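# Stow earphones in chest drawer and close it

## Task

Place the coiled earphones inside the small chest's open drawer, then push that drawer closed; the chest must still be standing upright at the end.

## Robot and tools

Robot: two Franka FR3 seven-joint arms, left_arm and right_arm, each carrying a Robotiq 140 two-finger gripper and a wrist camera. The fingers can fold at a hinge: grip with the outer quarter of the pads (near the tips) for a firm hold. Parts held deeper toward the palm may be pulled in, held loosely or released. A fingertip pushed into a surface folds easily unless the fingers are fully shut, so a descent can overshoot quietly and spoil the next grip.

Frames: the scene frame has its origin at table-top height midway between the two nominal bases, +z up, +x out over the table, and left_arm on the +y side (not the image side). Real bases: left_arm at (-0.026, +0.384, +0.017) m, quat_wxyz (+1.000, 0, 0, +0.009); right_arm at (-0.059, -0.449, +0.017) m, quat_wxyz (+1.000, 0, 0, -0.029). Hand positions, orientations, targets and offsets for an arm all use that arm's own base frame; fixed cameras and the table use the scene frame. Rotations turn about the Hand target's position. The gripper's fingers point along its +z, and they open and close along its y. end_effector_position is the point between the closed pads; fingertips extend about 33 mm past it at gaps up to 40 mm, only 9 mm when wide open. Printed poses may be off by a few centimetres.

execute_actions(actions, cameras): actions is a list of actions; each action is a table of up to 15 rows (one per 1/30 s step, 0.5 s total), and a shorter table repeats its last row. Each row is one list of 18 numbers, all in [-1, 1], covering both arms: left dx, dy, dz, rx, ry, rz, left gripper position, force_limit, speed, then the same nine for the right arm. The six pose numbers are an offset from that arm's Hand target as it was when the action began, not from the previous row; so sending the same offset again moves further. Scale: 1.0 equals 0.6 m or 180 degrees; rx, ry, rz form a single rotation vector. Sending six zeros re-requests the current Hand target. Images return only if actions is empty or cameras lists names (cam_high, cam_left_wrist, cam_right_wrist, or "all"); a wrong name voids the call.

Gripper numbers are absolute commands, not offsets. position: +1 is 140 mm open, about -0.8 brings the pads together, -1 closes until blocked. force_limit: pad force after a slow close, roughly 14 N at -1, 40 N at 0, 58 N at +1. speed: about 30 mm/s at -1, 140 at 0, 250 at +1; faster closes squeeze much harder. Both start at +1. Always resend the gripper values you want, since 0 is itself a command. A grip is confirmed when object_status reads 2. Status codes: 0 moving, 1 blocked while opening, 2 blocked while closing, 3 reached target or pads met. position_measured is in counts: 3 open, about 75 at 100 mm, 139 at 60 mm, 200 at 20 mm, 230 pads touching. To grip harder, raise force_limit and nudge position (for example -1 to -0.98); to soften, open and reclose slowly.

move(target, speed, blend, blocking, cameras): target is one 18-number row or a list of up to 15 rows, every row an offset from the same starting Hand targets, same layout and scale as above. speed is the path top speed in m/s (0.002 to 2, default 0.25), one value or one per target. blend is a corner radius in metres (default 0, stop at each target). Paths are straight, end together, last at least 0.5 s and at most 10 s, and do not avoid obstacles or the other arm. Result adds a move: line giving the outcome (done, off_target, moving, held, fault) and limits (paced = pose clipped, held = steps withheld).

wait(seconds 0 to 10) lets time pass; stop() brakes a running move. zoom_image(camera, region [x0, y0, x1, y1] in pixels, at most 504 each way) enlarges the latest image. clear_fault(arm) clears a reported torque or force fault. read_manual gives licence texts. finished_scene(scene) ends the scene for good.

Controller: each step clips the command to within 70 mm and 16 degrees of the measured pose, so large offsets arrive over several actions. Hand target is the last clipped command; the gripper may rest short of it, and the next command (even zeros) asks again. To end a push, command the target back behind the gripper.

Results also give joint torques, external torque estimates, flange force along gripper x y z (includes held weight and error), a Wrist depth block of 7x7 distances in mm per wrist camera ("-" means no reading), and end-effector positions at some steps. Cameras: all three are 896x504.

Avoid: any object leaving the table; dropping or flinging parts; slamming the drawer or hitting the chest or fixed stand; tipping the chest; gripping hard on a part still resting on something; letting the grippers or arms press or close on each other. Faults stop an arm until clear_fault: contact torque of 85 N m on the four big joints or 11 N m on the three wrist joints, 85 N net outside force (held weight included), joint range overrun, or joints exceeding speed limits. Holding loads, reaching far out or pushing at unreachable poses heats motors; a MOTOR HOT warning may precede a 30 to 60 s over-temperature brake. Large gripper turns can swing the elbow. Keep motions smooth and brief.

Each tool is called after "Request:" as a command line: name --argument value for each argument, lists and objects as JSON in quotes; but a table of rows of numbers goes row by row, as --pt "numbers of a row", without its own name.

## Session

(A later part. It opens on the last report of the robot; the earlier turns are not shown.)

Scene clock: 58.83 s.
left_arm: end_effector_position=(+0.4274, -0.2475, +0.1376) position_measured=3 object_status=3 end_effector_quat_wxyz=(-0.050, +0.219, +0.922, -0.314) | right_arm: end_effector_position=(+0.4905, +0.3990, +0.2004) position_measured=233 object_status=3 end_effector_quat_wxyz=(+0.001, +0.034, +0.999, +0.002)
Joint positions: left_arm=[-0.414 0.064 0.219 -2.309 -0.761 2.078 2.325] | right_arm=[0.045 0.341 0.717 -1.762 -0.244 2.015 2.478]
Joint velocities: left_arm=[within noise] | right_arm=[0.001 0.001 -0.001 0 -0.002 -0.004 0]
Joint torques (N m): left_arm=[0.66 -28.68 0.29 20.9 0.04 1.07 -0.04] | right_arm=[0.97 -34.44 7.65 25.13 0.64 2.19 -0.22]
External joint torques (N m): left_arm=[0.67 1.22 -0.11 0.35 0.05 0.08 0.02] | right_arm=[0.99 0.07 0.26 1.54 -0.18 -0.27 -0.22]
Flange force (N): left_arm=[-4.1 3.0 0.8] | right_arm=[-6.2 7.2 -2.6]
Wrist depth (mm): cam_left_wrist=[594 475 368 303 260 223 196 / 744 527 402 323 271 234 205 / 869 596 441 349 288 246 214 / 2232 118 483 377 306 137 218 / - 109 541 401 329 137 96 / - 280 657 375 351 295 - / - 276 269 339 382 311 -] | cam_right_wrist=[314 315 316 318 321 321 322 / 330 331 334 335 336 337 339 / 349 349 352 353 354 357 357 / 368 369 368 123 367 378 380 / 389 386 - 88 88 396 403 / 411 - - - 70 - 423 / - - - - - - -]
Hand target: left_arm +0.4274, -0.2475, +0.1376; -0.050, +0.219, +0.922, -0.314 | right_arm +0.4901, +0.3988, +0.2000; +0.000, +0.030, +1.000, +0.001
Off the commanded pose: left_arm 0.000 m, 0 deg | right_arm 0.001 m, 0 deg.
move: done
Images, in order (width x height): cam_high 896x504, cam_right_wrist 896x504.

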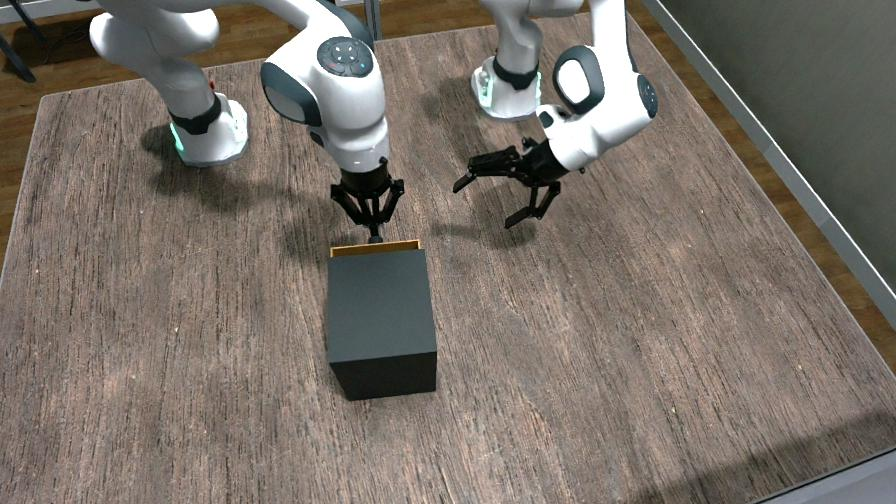

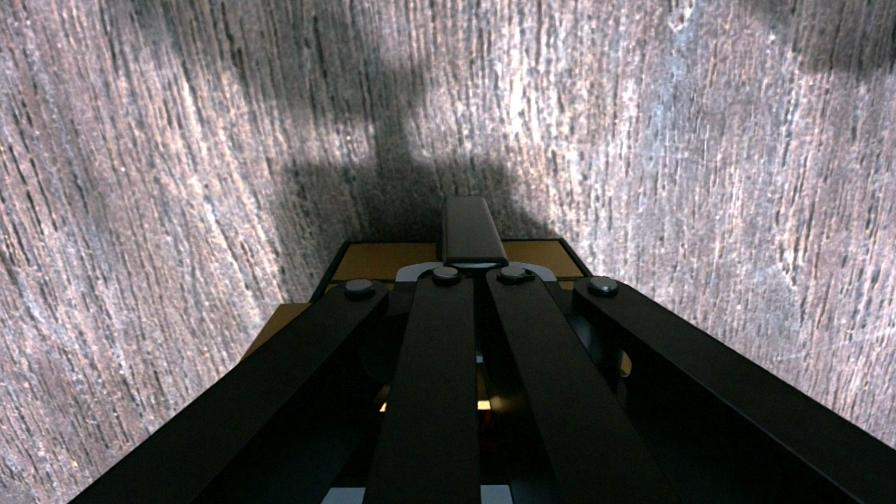

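Request:
move --target '[0,0,0,0,0,0,1,1,1, 0.03,-0.0019,0,0,0,0,-0.9,-0.6,0]' --speed 0.06 --cameras '["cam_high","cam_right_wrist","cam_left_wrist"]'

Request:
zoom_image --camera "cam_high" --region '[300, 150, 460, 300]'

Scene clock: 61.00 s.
left_arm: end_effector_position=(+0.4274, -0.2475, +0.1376) position_measured=3 object_status=3 end_effector_quat_wxyz=(-0.050, +0.219, +0.922, -0.314) | right_arm: end_effector_position=(+0.5080, +0.3982, +0.2004) position_measured=233 object_status=3 end_effector_quat_wxyz=(+0.000, +0.034, +0.999, +0.002)
Joint positions: left_arm=[-0.414 0.064 0.219 -2.309 -0.761 2.078 2.325] | right_arm=[0.052 0.388 0.707 -1.701 -0.27 1.992 2.472]
Joint velocities: left_arm=[within noise] | right_arm=[0 -0.001 0.001 0 -0.003 -0.004 -0.002]
Joint torques (N m): left_arm=[0.61 -28.71 0.29 20.9 0.05 1.08 -0.03] | right_arm=[0.71 -36.66 8.21 24.86 0.48 2.19 -0.21]
External joint torques (N m): left_arm=[0.64 1.23 -0.09 0.32 0.06 0.08 0.03] | right_arm=[0.79 -0.23 0 1.29 -0.35 -0.28 -0.21]
Flange force (N): left_arm=[-4.0 2.9 0.9] | right_arm=[-5.3 5.7 -2.4]
Wrist depth (mm): cam_left_wrist=[599 474 369 303 259 222 196 / 753 531 399 325 271 233 205 / 849 596 435 349 289 246 214 / 957 118 484 375 307 137 218 / - 109 541 406 329 137 96 / - 722 422 370 354 295 - / - 277 - 339 382 312 -] | cam_right_wrist=[314 315 318 319 319 320 320 / 329 331 333 334 336 337 338 / 348 350 350 352 355 355 359 / 367 369 363 123 366 376 379 / 389 387 - 88 88 395 404 / 408 - - - 70 - 423 / - - - - - - -]
Hand target: left_arm +0.4274, -0.2475, +0.1376; -0.050, +0.219, +0.922, -0.314 | right_arm +0.5081, +0.3976, +0.2000; +0.000, +0.030, +1.000, +0.001
Off the commanded pose: left_arm 0.000 m, 0 deg | right_arm 0.001 m, 0 deg.
move: done

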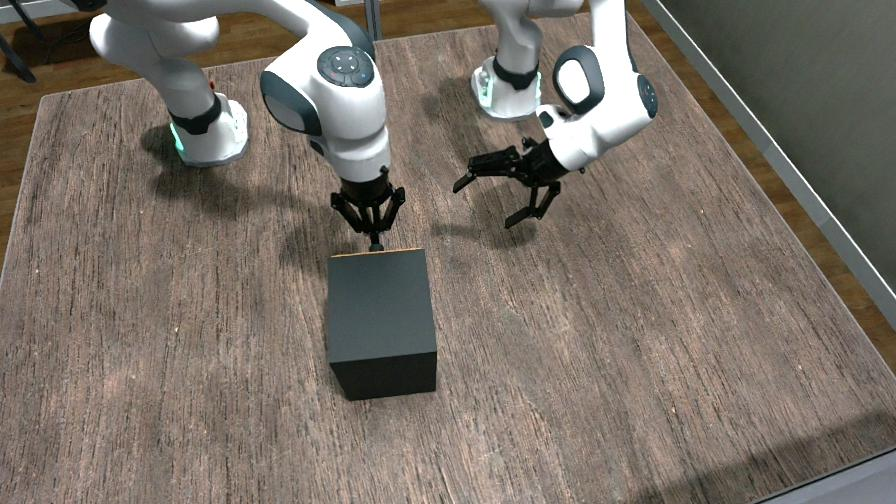

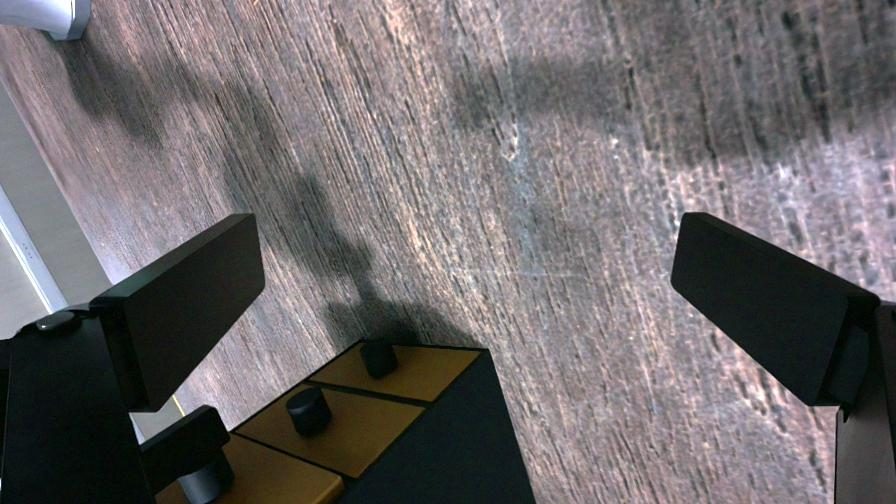

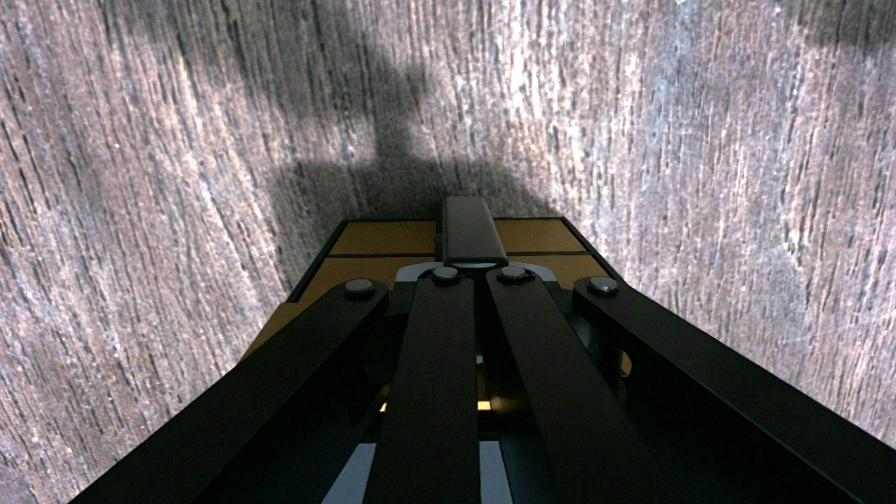

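Scaled by 3.150 from the camera's 896x504 image, which has a finer 1280x720 frame.

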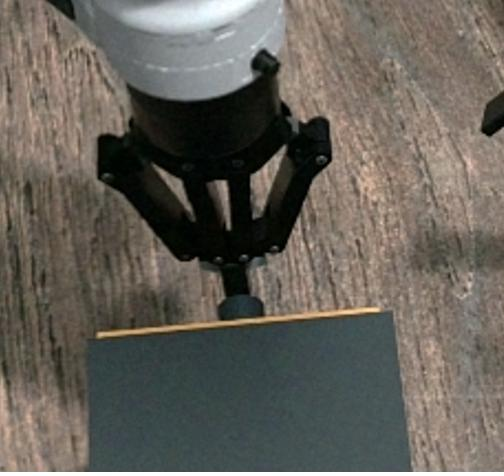

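Request:
zoom_image --camera "cam_left_wrist" --region '[130, 320, 530, 504]'

Scaled by 1.260 from the camera's 896x504 image, which has a finer 1280x720 frame.

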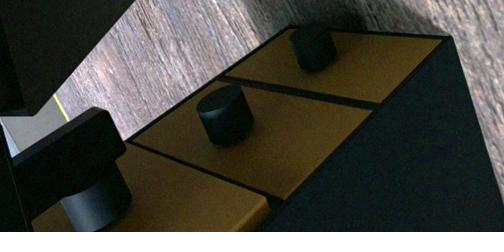

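Request:
move --target '[0,0,0,0,0,0,1,1,1, 0.0115,-0.0007,0,0,0,0,-0.9,-0.6,0]' --speed 0.03 --cameras '["cam_high","cam_left_wrist"]'

Request:
zoom_image --camera "cam_left_wrist" --region '[130, 320, 530, 504]'

Request:
zoom_image --camera "cam_high" --region '[300, 200, 460, 400]'

Scene clock: 62.37 s.
left_arm: end_effector_position=(+0.4274, -0.2475, +0.1376) position_measured=3 object_status=3 end_effector_quat_wxyz=(-0.050, +0.219, +0.922, -0.314) | right_arm: end_effector_position=(+0.5144, +0.3983, +0.2005) position_measured=233 object_status=3 end_effector_quat_wxyz=(+0.000, +0.033, +0.999, +0.002)
Joint positions: left_arm=[-0.414 0.064 0.219 -2.309 -0.761 2.078 2.325] | right_arm=[0.054 0.407 0.705 -1.677 -0.281 1.982 2.47]
Joint velocities: left_arm=[within noise] | right_arm=[0.002 0.002 -0.001 0 -0.004 -0.003 0]
Joint torques (N m): left_arm=[0.68 -28.69 0.32 20.89 0.04 1.09 -0.07] | right_arm=[0.39 -36.64 8.51 25.32 0.66 2.2 -0.2]
External joint torques (N m): left_arm=[0.69 1.33 -0.08 0.25 0.05 0.09 -0.01] | right_arm=[0.39 0.36 -0.08 1.87 -0.18 -0.25 -0.2]
Flange force (N): left_arm=[-4.0 3.1 1.0] | right_arm=[-8.6 7.9 -2.9]
Wrist depth (mm): cam_left_wrist=[607 472 370 303 260 222 195 / 755 526 402 324 271 233 205 / 820 597 436 349 288 246 214 / 911 118 483 376 306 137 218 / - 109 539 409 329 137 96 / - 767 444 375 353 295 - / - 277 - 333 382 311 -] | cam_right_wrist=[314 315 316 319 319 320 321 / 329 331 333 334 336 338 338 / 347 349 350 348 353 355 358 / 367 367 363 114 329 376 377 / 390 387 - 88 88 394 402 / 408 - - - 70 - 423 / - - - - - - -]
Hand target: left_arm +0.4274, -0.2475, +0.1376; -0.050, +0.219, +0.922, -0.314 | right_arm +0.5150, +0.3972, +0.2000; +0.000, +0.030, +1.000, +0.001
Off the commanded pose: left_arm 0.000 m, 0 deg | right_arm 0.001 m, 0 deg.
move: done
Images, in order (width x height): cam_high 896x504, cam_left_wrist 896x504.

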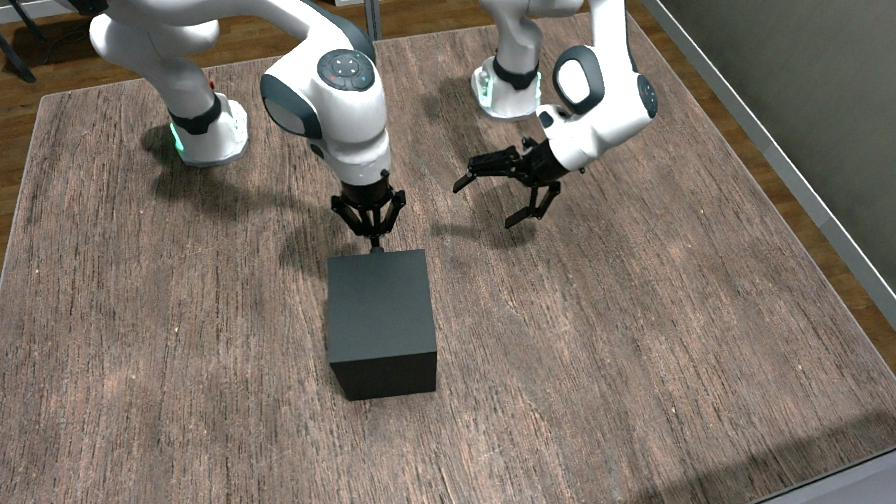

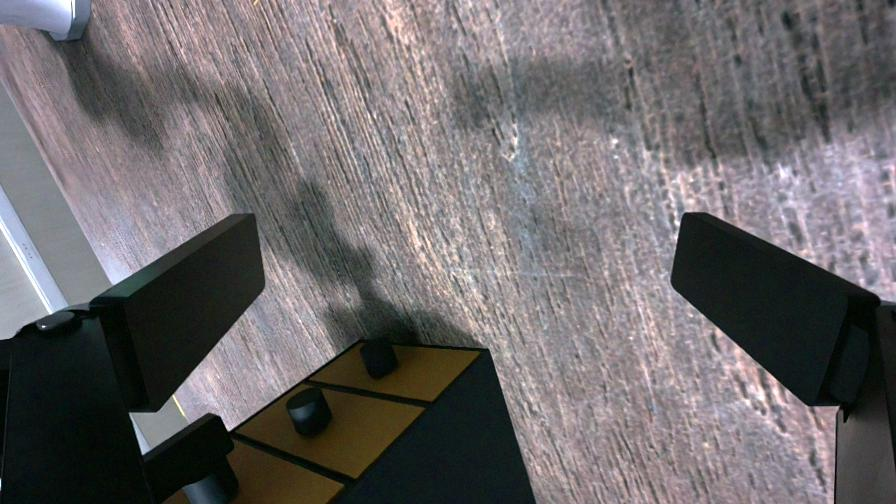

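Scaled by 1.260 from the camera's 896x504 image, which has a finer 1280x720 frame.

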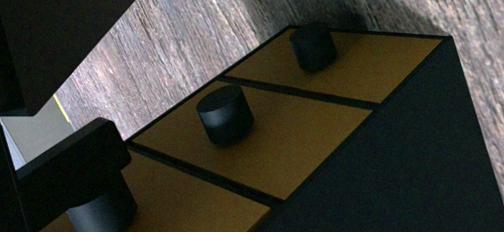

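Scaled by 2.520 from the camera's 896x504 image, which has a finer 1280x720 frame.

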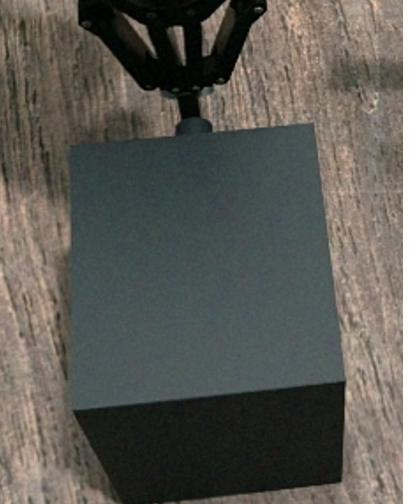

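Request:
move --target '[0,0,0,0,0,0,1,1,1, 0.005,-0.0003,0,0,0,0,-0.9,-0.6,0]' --speed 0.02 --cameras '["cam_high","cam_left_wrist"]'

Request:
zoom_image --camera "cam_left_wrist" --region '[130, 320, 530, 504]'

Request:
zoom_image --camera "cam_high" --region '[300, 200, 460, 400]'

Scene clock: 81.37 s.
left_arm: end_effector_position=(+0.4274, -0.2475, +0.1376) position_measured=3 object_status=3 end_effector_quat_wxyz=(-0.050, +0.219, +0.922, -0.314) | right_arm: end_effector_position=(+0.5169, +0.3978, +0.2005) position_measured=233 object_status=3 end_effector_quat_wxyz=(+0.000, +0.033, +0.999, +0.002)
Joint positions: left_arm=[-0.414 0.064 0.219 -2.309 -0.761 2.078 2.325] | right_arm=[0.054 0.415 0.705 -1.666 -0.286 1.976 2.469]
Joint velocities: left_arm=[within noise] | right_arm=[-0.001 0.002 0.001 0.003 -0.002 -0.003 -0.001]
Joint torques (N m): left_arm=[0.63 -28.66 0.27 20.89 0.04 1.08 -0.03] | right_arm=[0.31 -37.27 8.31 24.89 0.4 2.41 -0.23]
External joint torques (N m): left_arm=[0.68 1.11 -0.1 0.43 0.05 0.1 0.03] | right_arm=[0.28 -0.06 -0.43 1.53 -0.44 -0.03 -0.23]
Flange force (N): left_arm=[-4.0 2.8 0.7] | right_arm=[-6.6 5.7 -2.0]
Wrist depth (mm): cam_left_wrist=[597 473 368 302 259 223 195 / 746 528 398 323 273 234 204 / 840 601 438 349 290 246 213 / 2232 118 483 375 305 137 218 / - 109 539 408 327 137 96 / - 770 432 368 353 296 - / - 278 - 353 381 311 -] | cam_right_wrist=[314 315 316 319 320 320 321 / 330 332 333 334 335 336 339 / 348 348 351 349 354 356 356 / 366 370 362 123 321 377 378 / 390 386 - 88 88 394 401 / 410 - - - 70 - 422 / - - - - - - -]
Hand target: left_arm +0.4274, -0.2475, +0.1376; -0.050, +0.219, +0.922, -0.314 | right_arm +0.5180, +0.3970, +0.2000; +0.000, +0.030, +1.000, +0.001
Off the commanded pose: left_arm 0.000 m, 0 deg | right_arm 0.001 m, 0 deg.
move: done
Images, in order (width x height): cam_high 896x504, cam_left_wrist 896x504.

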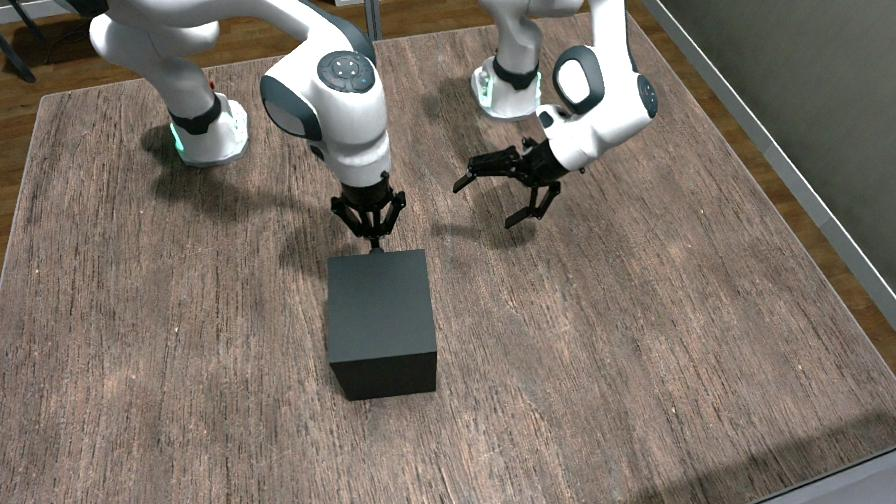

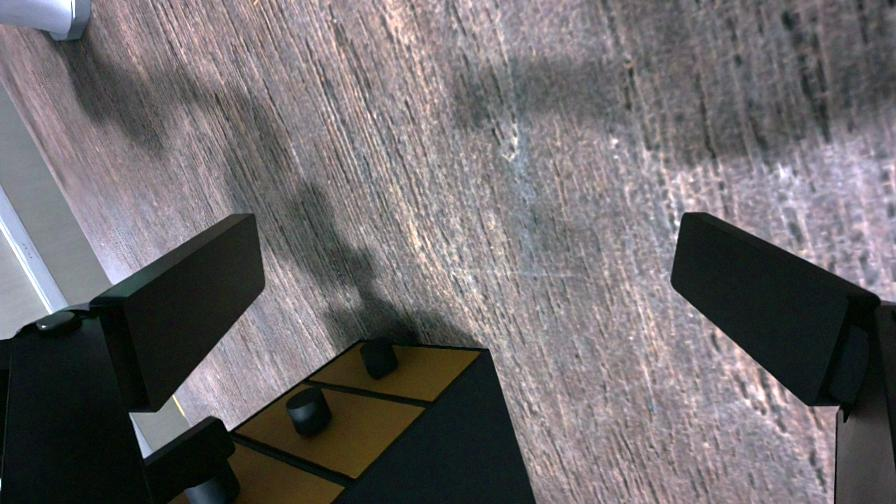

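Scaled by 1.260 from the camera's 896x504 image, which has a finer 1280x720 frame.

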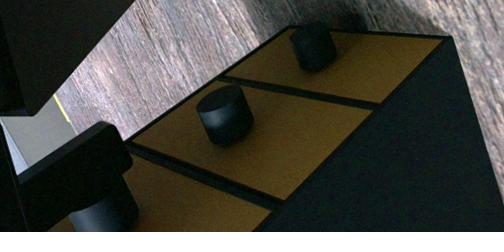

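Scaled by 2.520 from the camera's 896x504 image, which has a finer 1280x720 frame.

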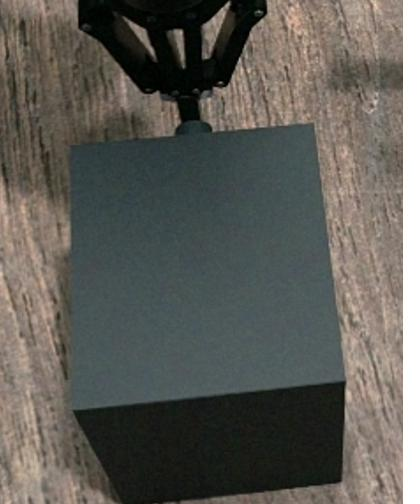

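Request:
move --target '[0,0,0,0,0,0,1,1,1, 0.0075,-0.0005,0,0,0,0,-0.9,-0.6,0]' --speed 0.02 --cameras '["cam_high","cam_left_wrist"]'

Request:
zoom_image --camera "cam_left_wrist" --region '[230, 400, 430, 504]'

Scene clock: 82.47 s.
left_arm: end_effector_position=(+0.4274, -0.2475, +0.1376) position_measured=3 object_status=3 end_effector_quat_wxyz=(-0.050, +0.219, +0.922, -0.314) | right_arm: end_effector_position=(+0.5179, +0.3987, +0.2001) position_measured=233 object_status=3 end_effector_quat_wxyz=(-0.003, +0.032, +0.999, +0.000)
Joint positions: left_arm=[-0.414 0.064 0.219 -2.309 -0.761 2.078 2.325] | right_arm=[0.058 0.427 0.705 -1.651 -0.29 1.965 2.467]
Joint velocities: left_arm=[within noise] | right_arm=[0 0.002 -0.002 0.002 -0.001 -0.003 -0.002]
Joint torques (N m): left_arm=[0.63 -28.68 0.28 20.86 0.04 1.08 -0.03] | right_arm=[-0.94 -37.36 7.17 26.26 -0.17 3.13 -0.29]
External joint torques (N m): left_arm=[0.57 1.14 -0.18 0.35 0.05 0.09 0.04] | right_arm=[-0.88 0.16 -1.7 2.97 -1.01 0.71 -0.29]
Flange force (N): left_arm=[-3.9 2.7 0.9] | right_arm=[-12.5 8.4 -1.9]
Wrist depth (mm): cam_left_wrist=[597 475 370 303 259 223 196 / 742 526 401 325 269 234 205 / 860 596 439 350 289 247 214 / 2136 118 481 375 307 137 217 / - 109 542 402 330 137 96 / - 802 437 368 352 296 - / - 277 - 337 381 310 -] | cam_right_wrist=[315 316 318 319 319 320 320 / 330 332 333 334 334 336 337 / 348 350 349 348 354 354 356 / 366 370 363 123 294 374 376 / 389 386 - 88 88 393 399 / 408 - - - 70 - 419 / - - - - - - -]
Hand target: left_arm +0.4274, -0.2475, +0.1376; -0.050, +0.219, +0.922, -0.314 | right_arm +0.5225, +0.3967, +0.2000; +0.000, +0.030, +1.000, +0.001
Off the commanded pose: left_arm 0.000 m, 0 deg | right_arm 0.005 m, 0 deg.
move: off_target (right_arm)
Images, in order (width x height): cam_high 896x504, cam_left_wrist 896x504.

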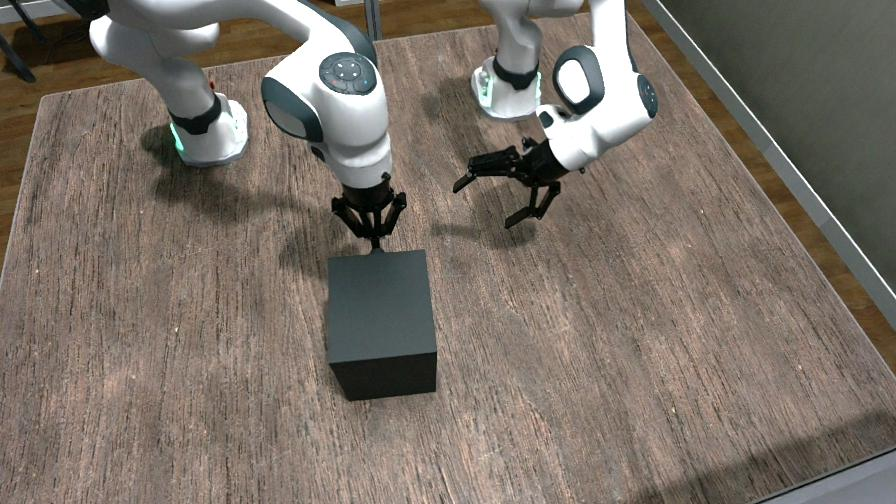

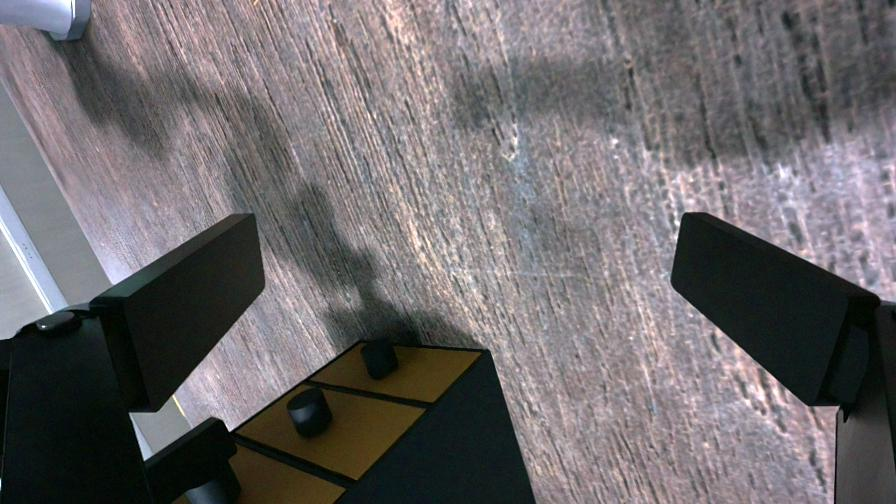

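Scaled by 2.520 from the camera's 896x504 image, which has a finer 1280x720 frame.

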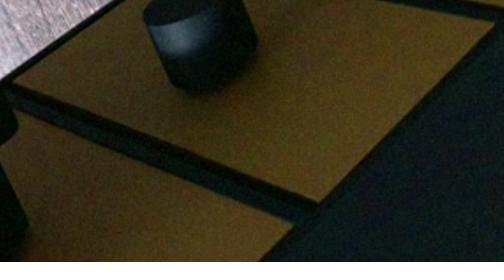

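Request:
move --target '[0,0,0,0,0,0,1,1,1, -0.12,0.007,0.0,0,0,0,-0.9,-0.6,0]' --speed 0.15 --cameras '["cam_high","cam_left_wrist"]'

Scene clock: 83.93 s.
left_arm: end_effector_position=(+0.4274, -0.2475, +0.1376) position_measured=3 object_status=3 end_effector_quat_wxyz=(-0.050, +0.219, +0.922, -0.314) | right_arm: end_effector_position=(+0.4494, +0.4010, +0.1993) position_measured=233 object_status=3 end_effector_quat_wxyz=(-0.001, +0.026, +1.000, -0.001)
Joint positions: left_arm=[-0.414 0.064 0.219 -2.309 -0.761 2.078 2.325] | right_arm=[0.018 0.246 0.766 -1.883 -0.192 2.052 2.481]
Joint velocities: left_arm=[within noise] | right_arm=[0 0 0 0.001 0 0.004 0]
Joint torques (N m): left_arm=[0.63 -28.65 0.27 20.95 0.06 1.09 -0.09] | right_arm=[-0.21 -31.26 5.71 24.42 1.35 2.78 0.31]
External joint torques (N m): left_arm=[0.72 1.3 -0.06 0.35 0.07 0.1 -0.03] | right_arm=[-0.31 -0.97 -0.07 0.67 0.54 0.32 0.31]
Flange force (N): left_arm=[-4.2 3.1 0.8] | right_arm=[1.9 -2.0 -1.7]
Wrist depth (mm): cam_left_wrist=[594 474 371 303 260 222 196 / 755 523 402 324 271 234 205 / 854 589 437 349 289 247 215 / 976 118 484 375 307 137 217 / - 110 539 408 327 137 96 / - 807 408 375 352 296 - / - 289 - 336 382 312 -] | cam_right_wrist=[315 315 318 318 319 320 320 / 330 332 334 334 335 336 337 / 348 350 353 352 354 355 356 / 369 369 372 123 370 375 377 / 390 386 - 88 88 393 399 / 411 - - - 70 - 421 / - - - - - - -]
Hand target: left_arm +0.4274, -0.2475, +0.1376; -0.050, +0.219, +0.922, -0.314 | right_arm +0.4505, +0.4009, +0.2000; +0.000, +0.030, +1.000, +0.001
Off the commanded pose: left_arm 0.000 m, 0 deg | right_arm 0.001 m, 1 deg.
move: done
Images, in order (width x height): cam_high 896x504, cam_left_wrist 896x504.

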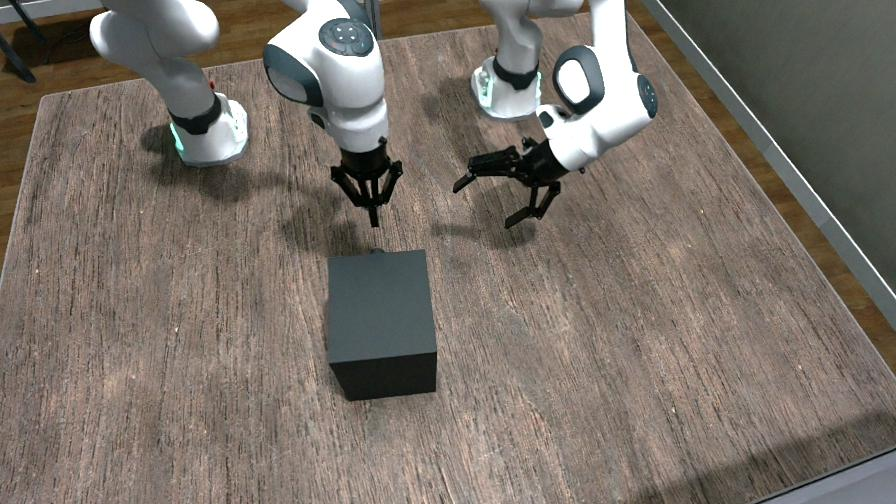

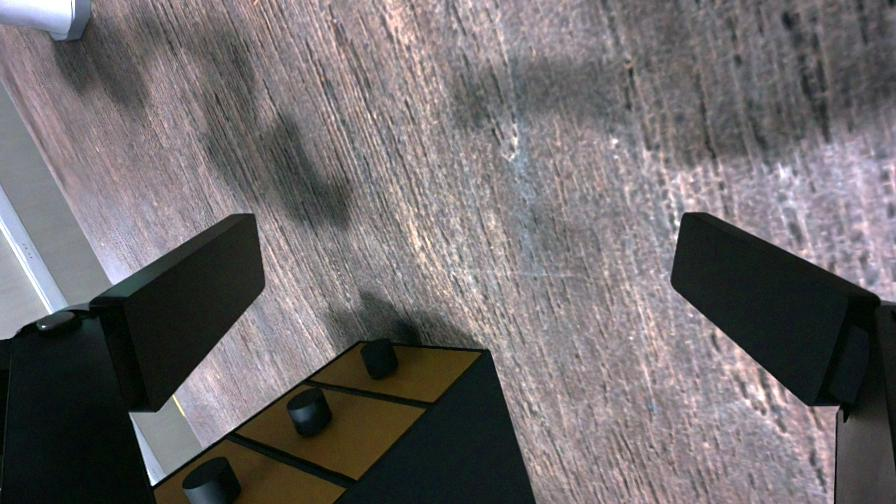

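The top drawer sits flush with the other two, the earphones are inside it, and the chest is upright.

Request:
finished_scene --scene 1

The scene is finished: the task was done.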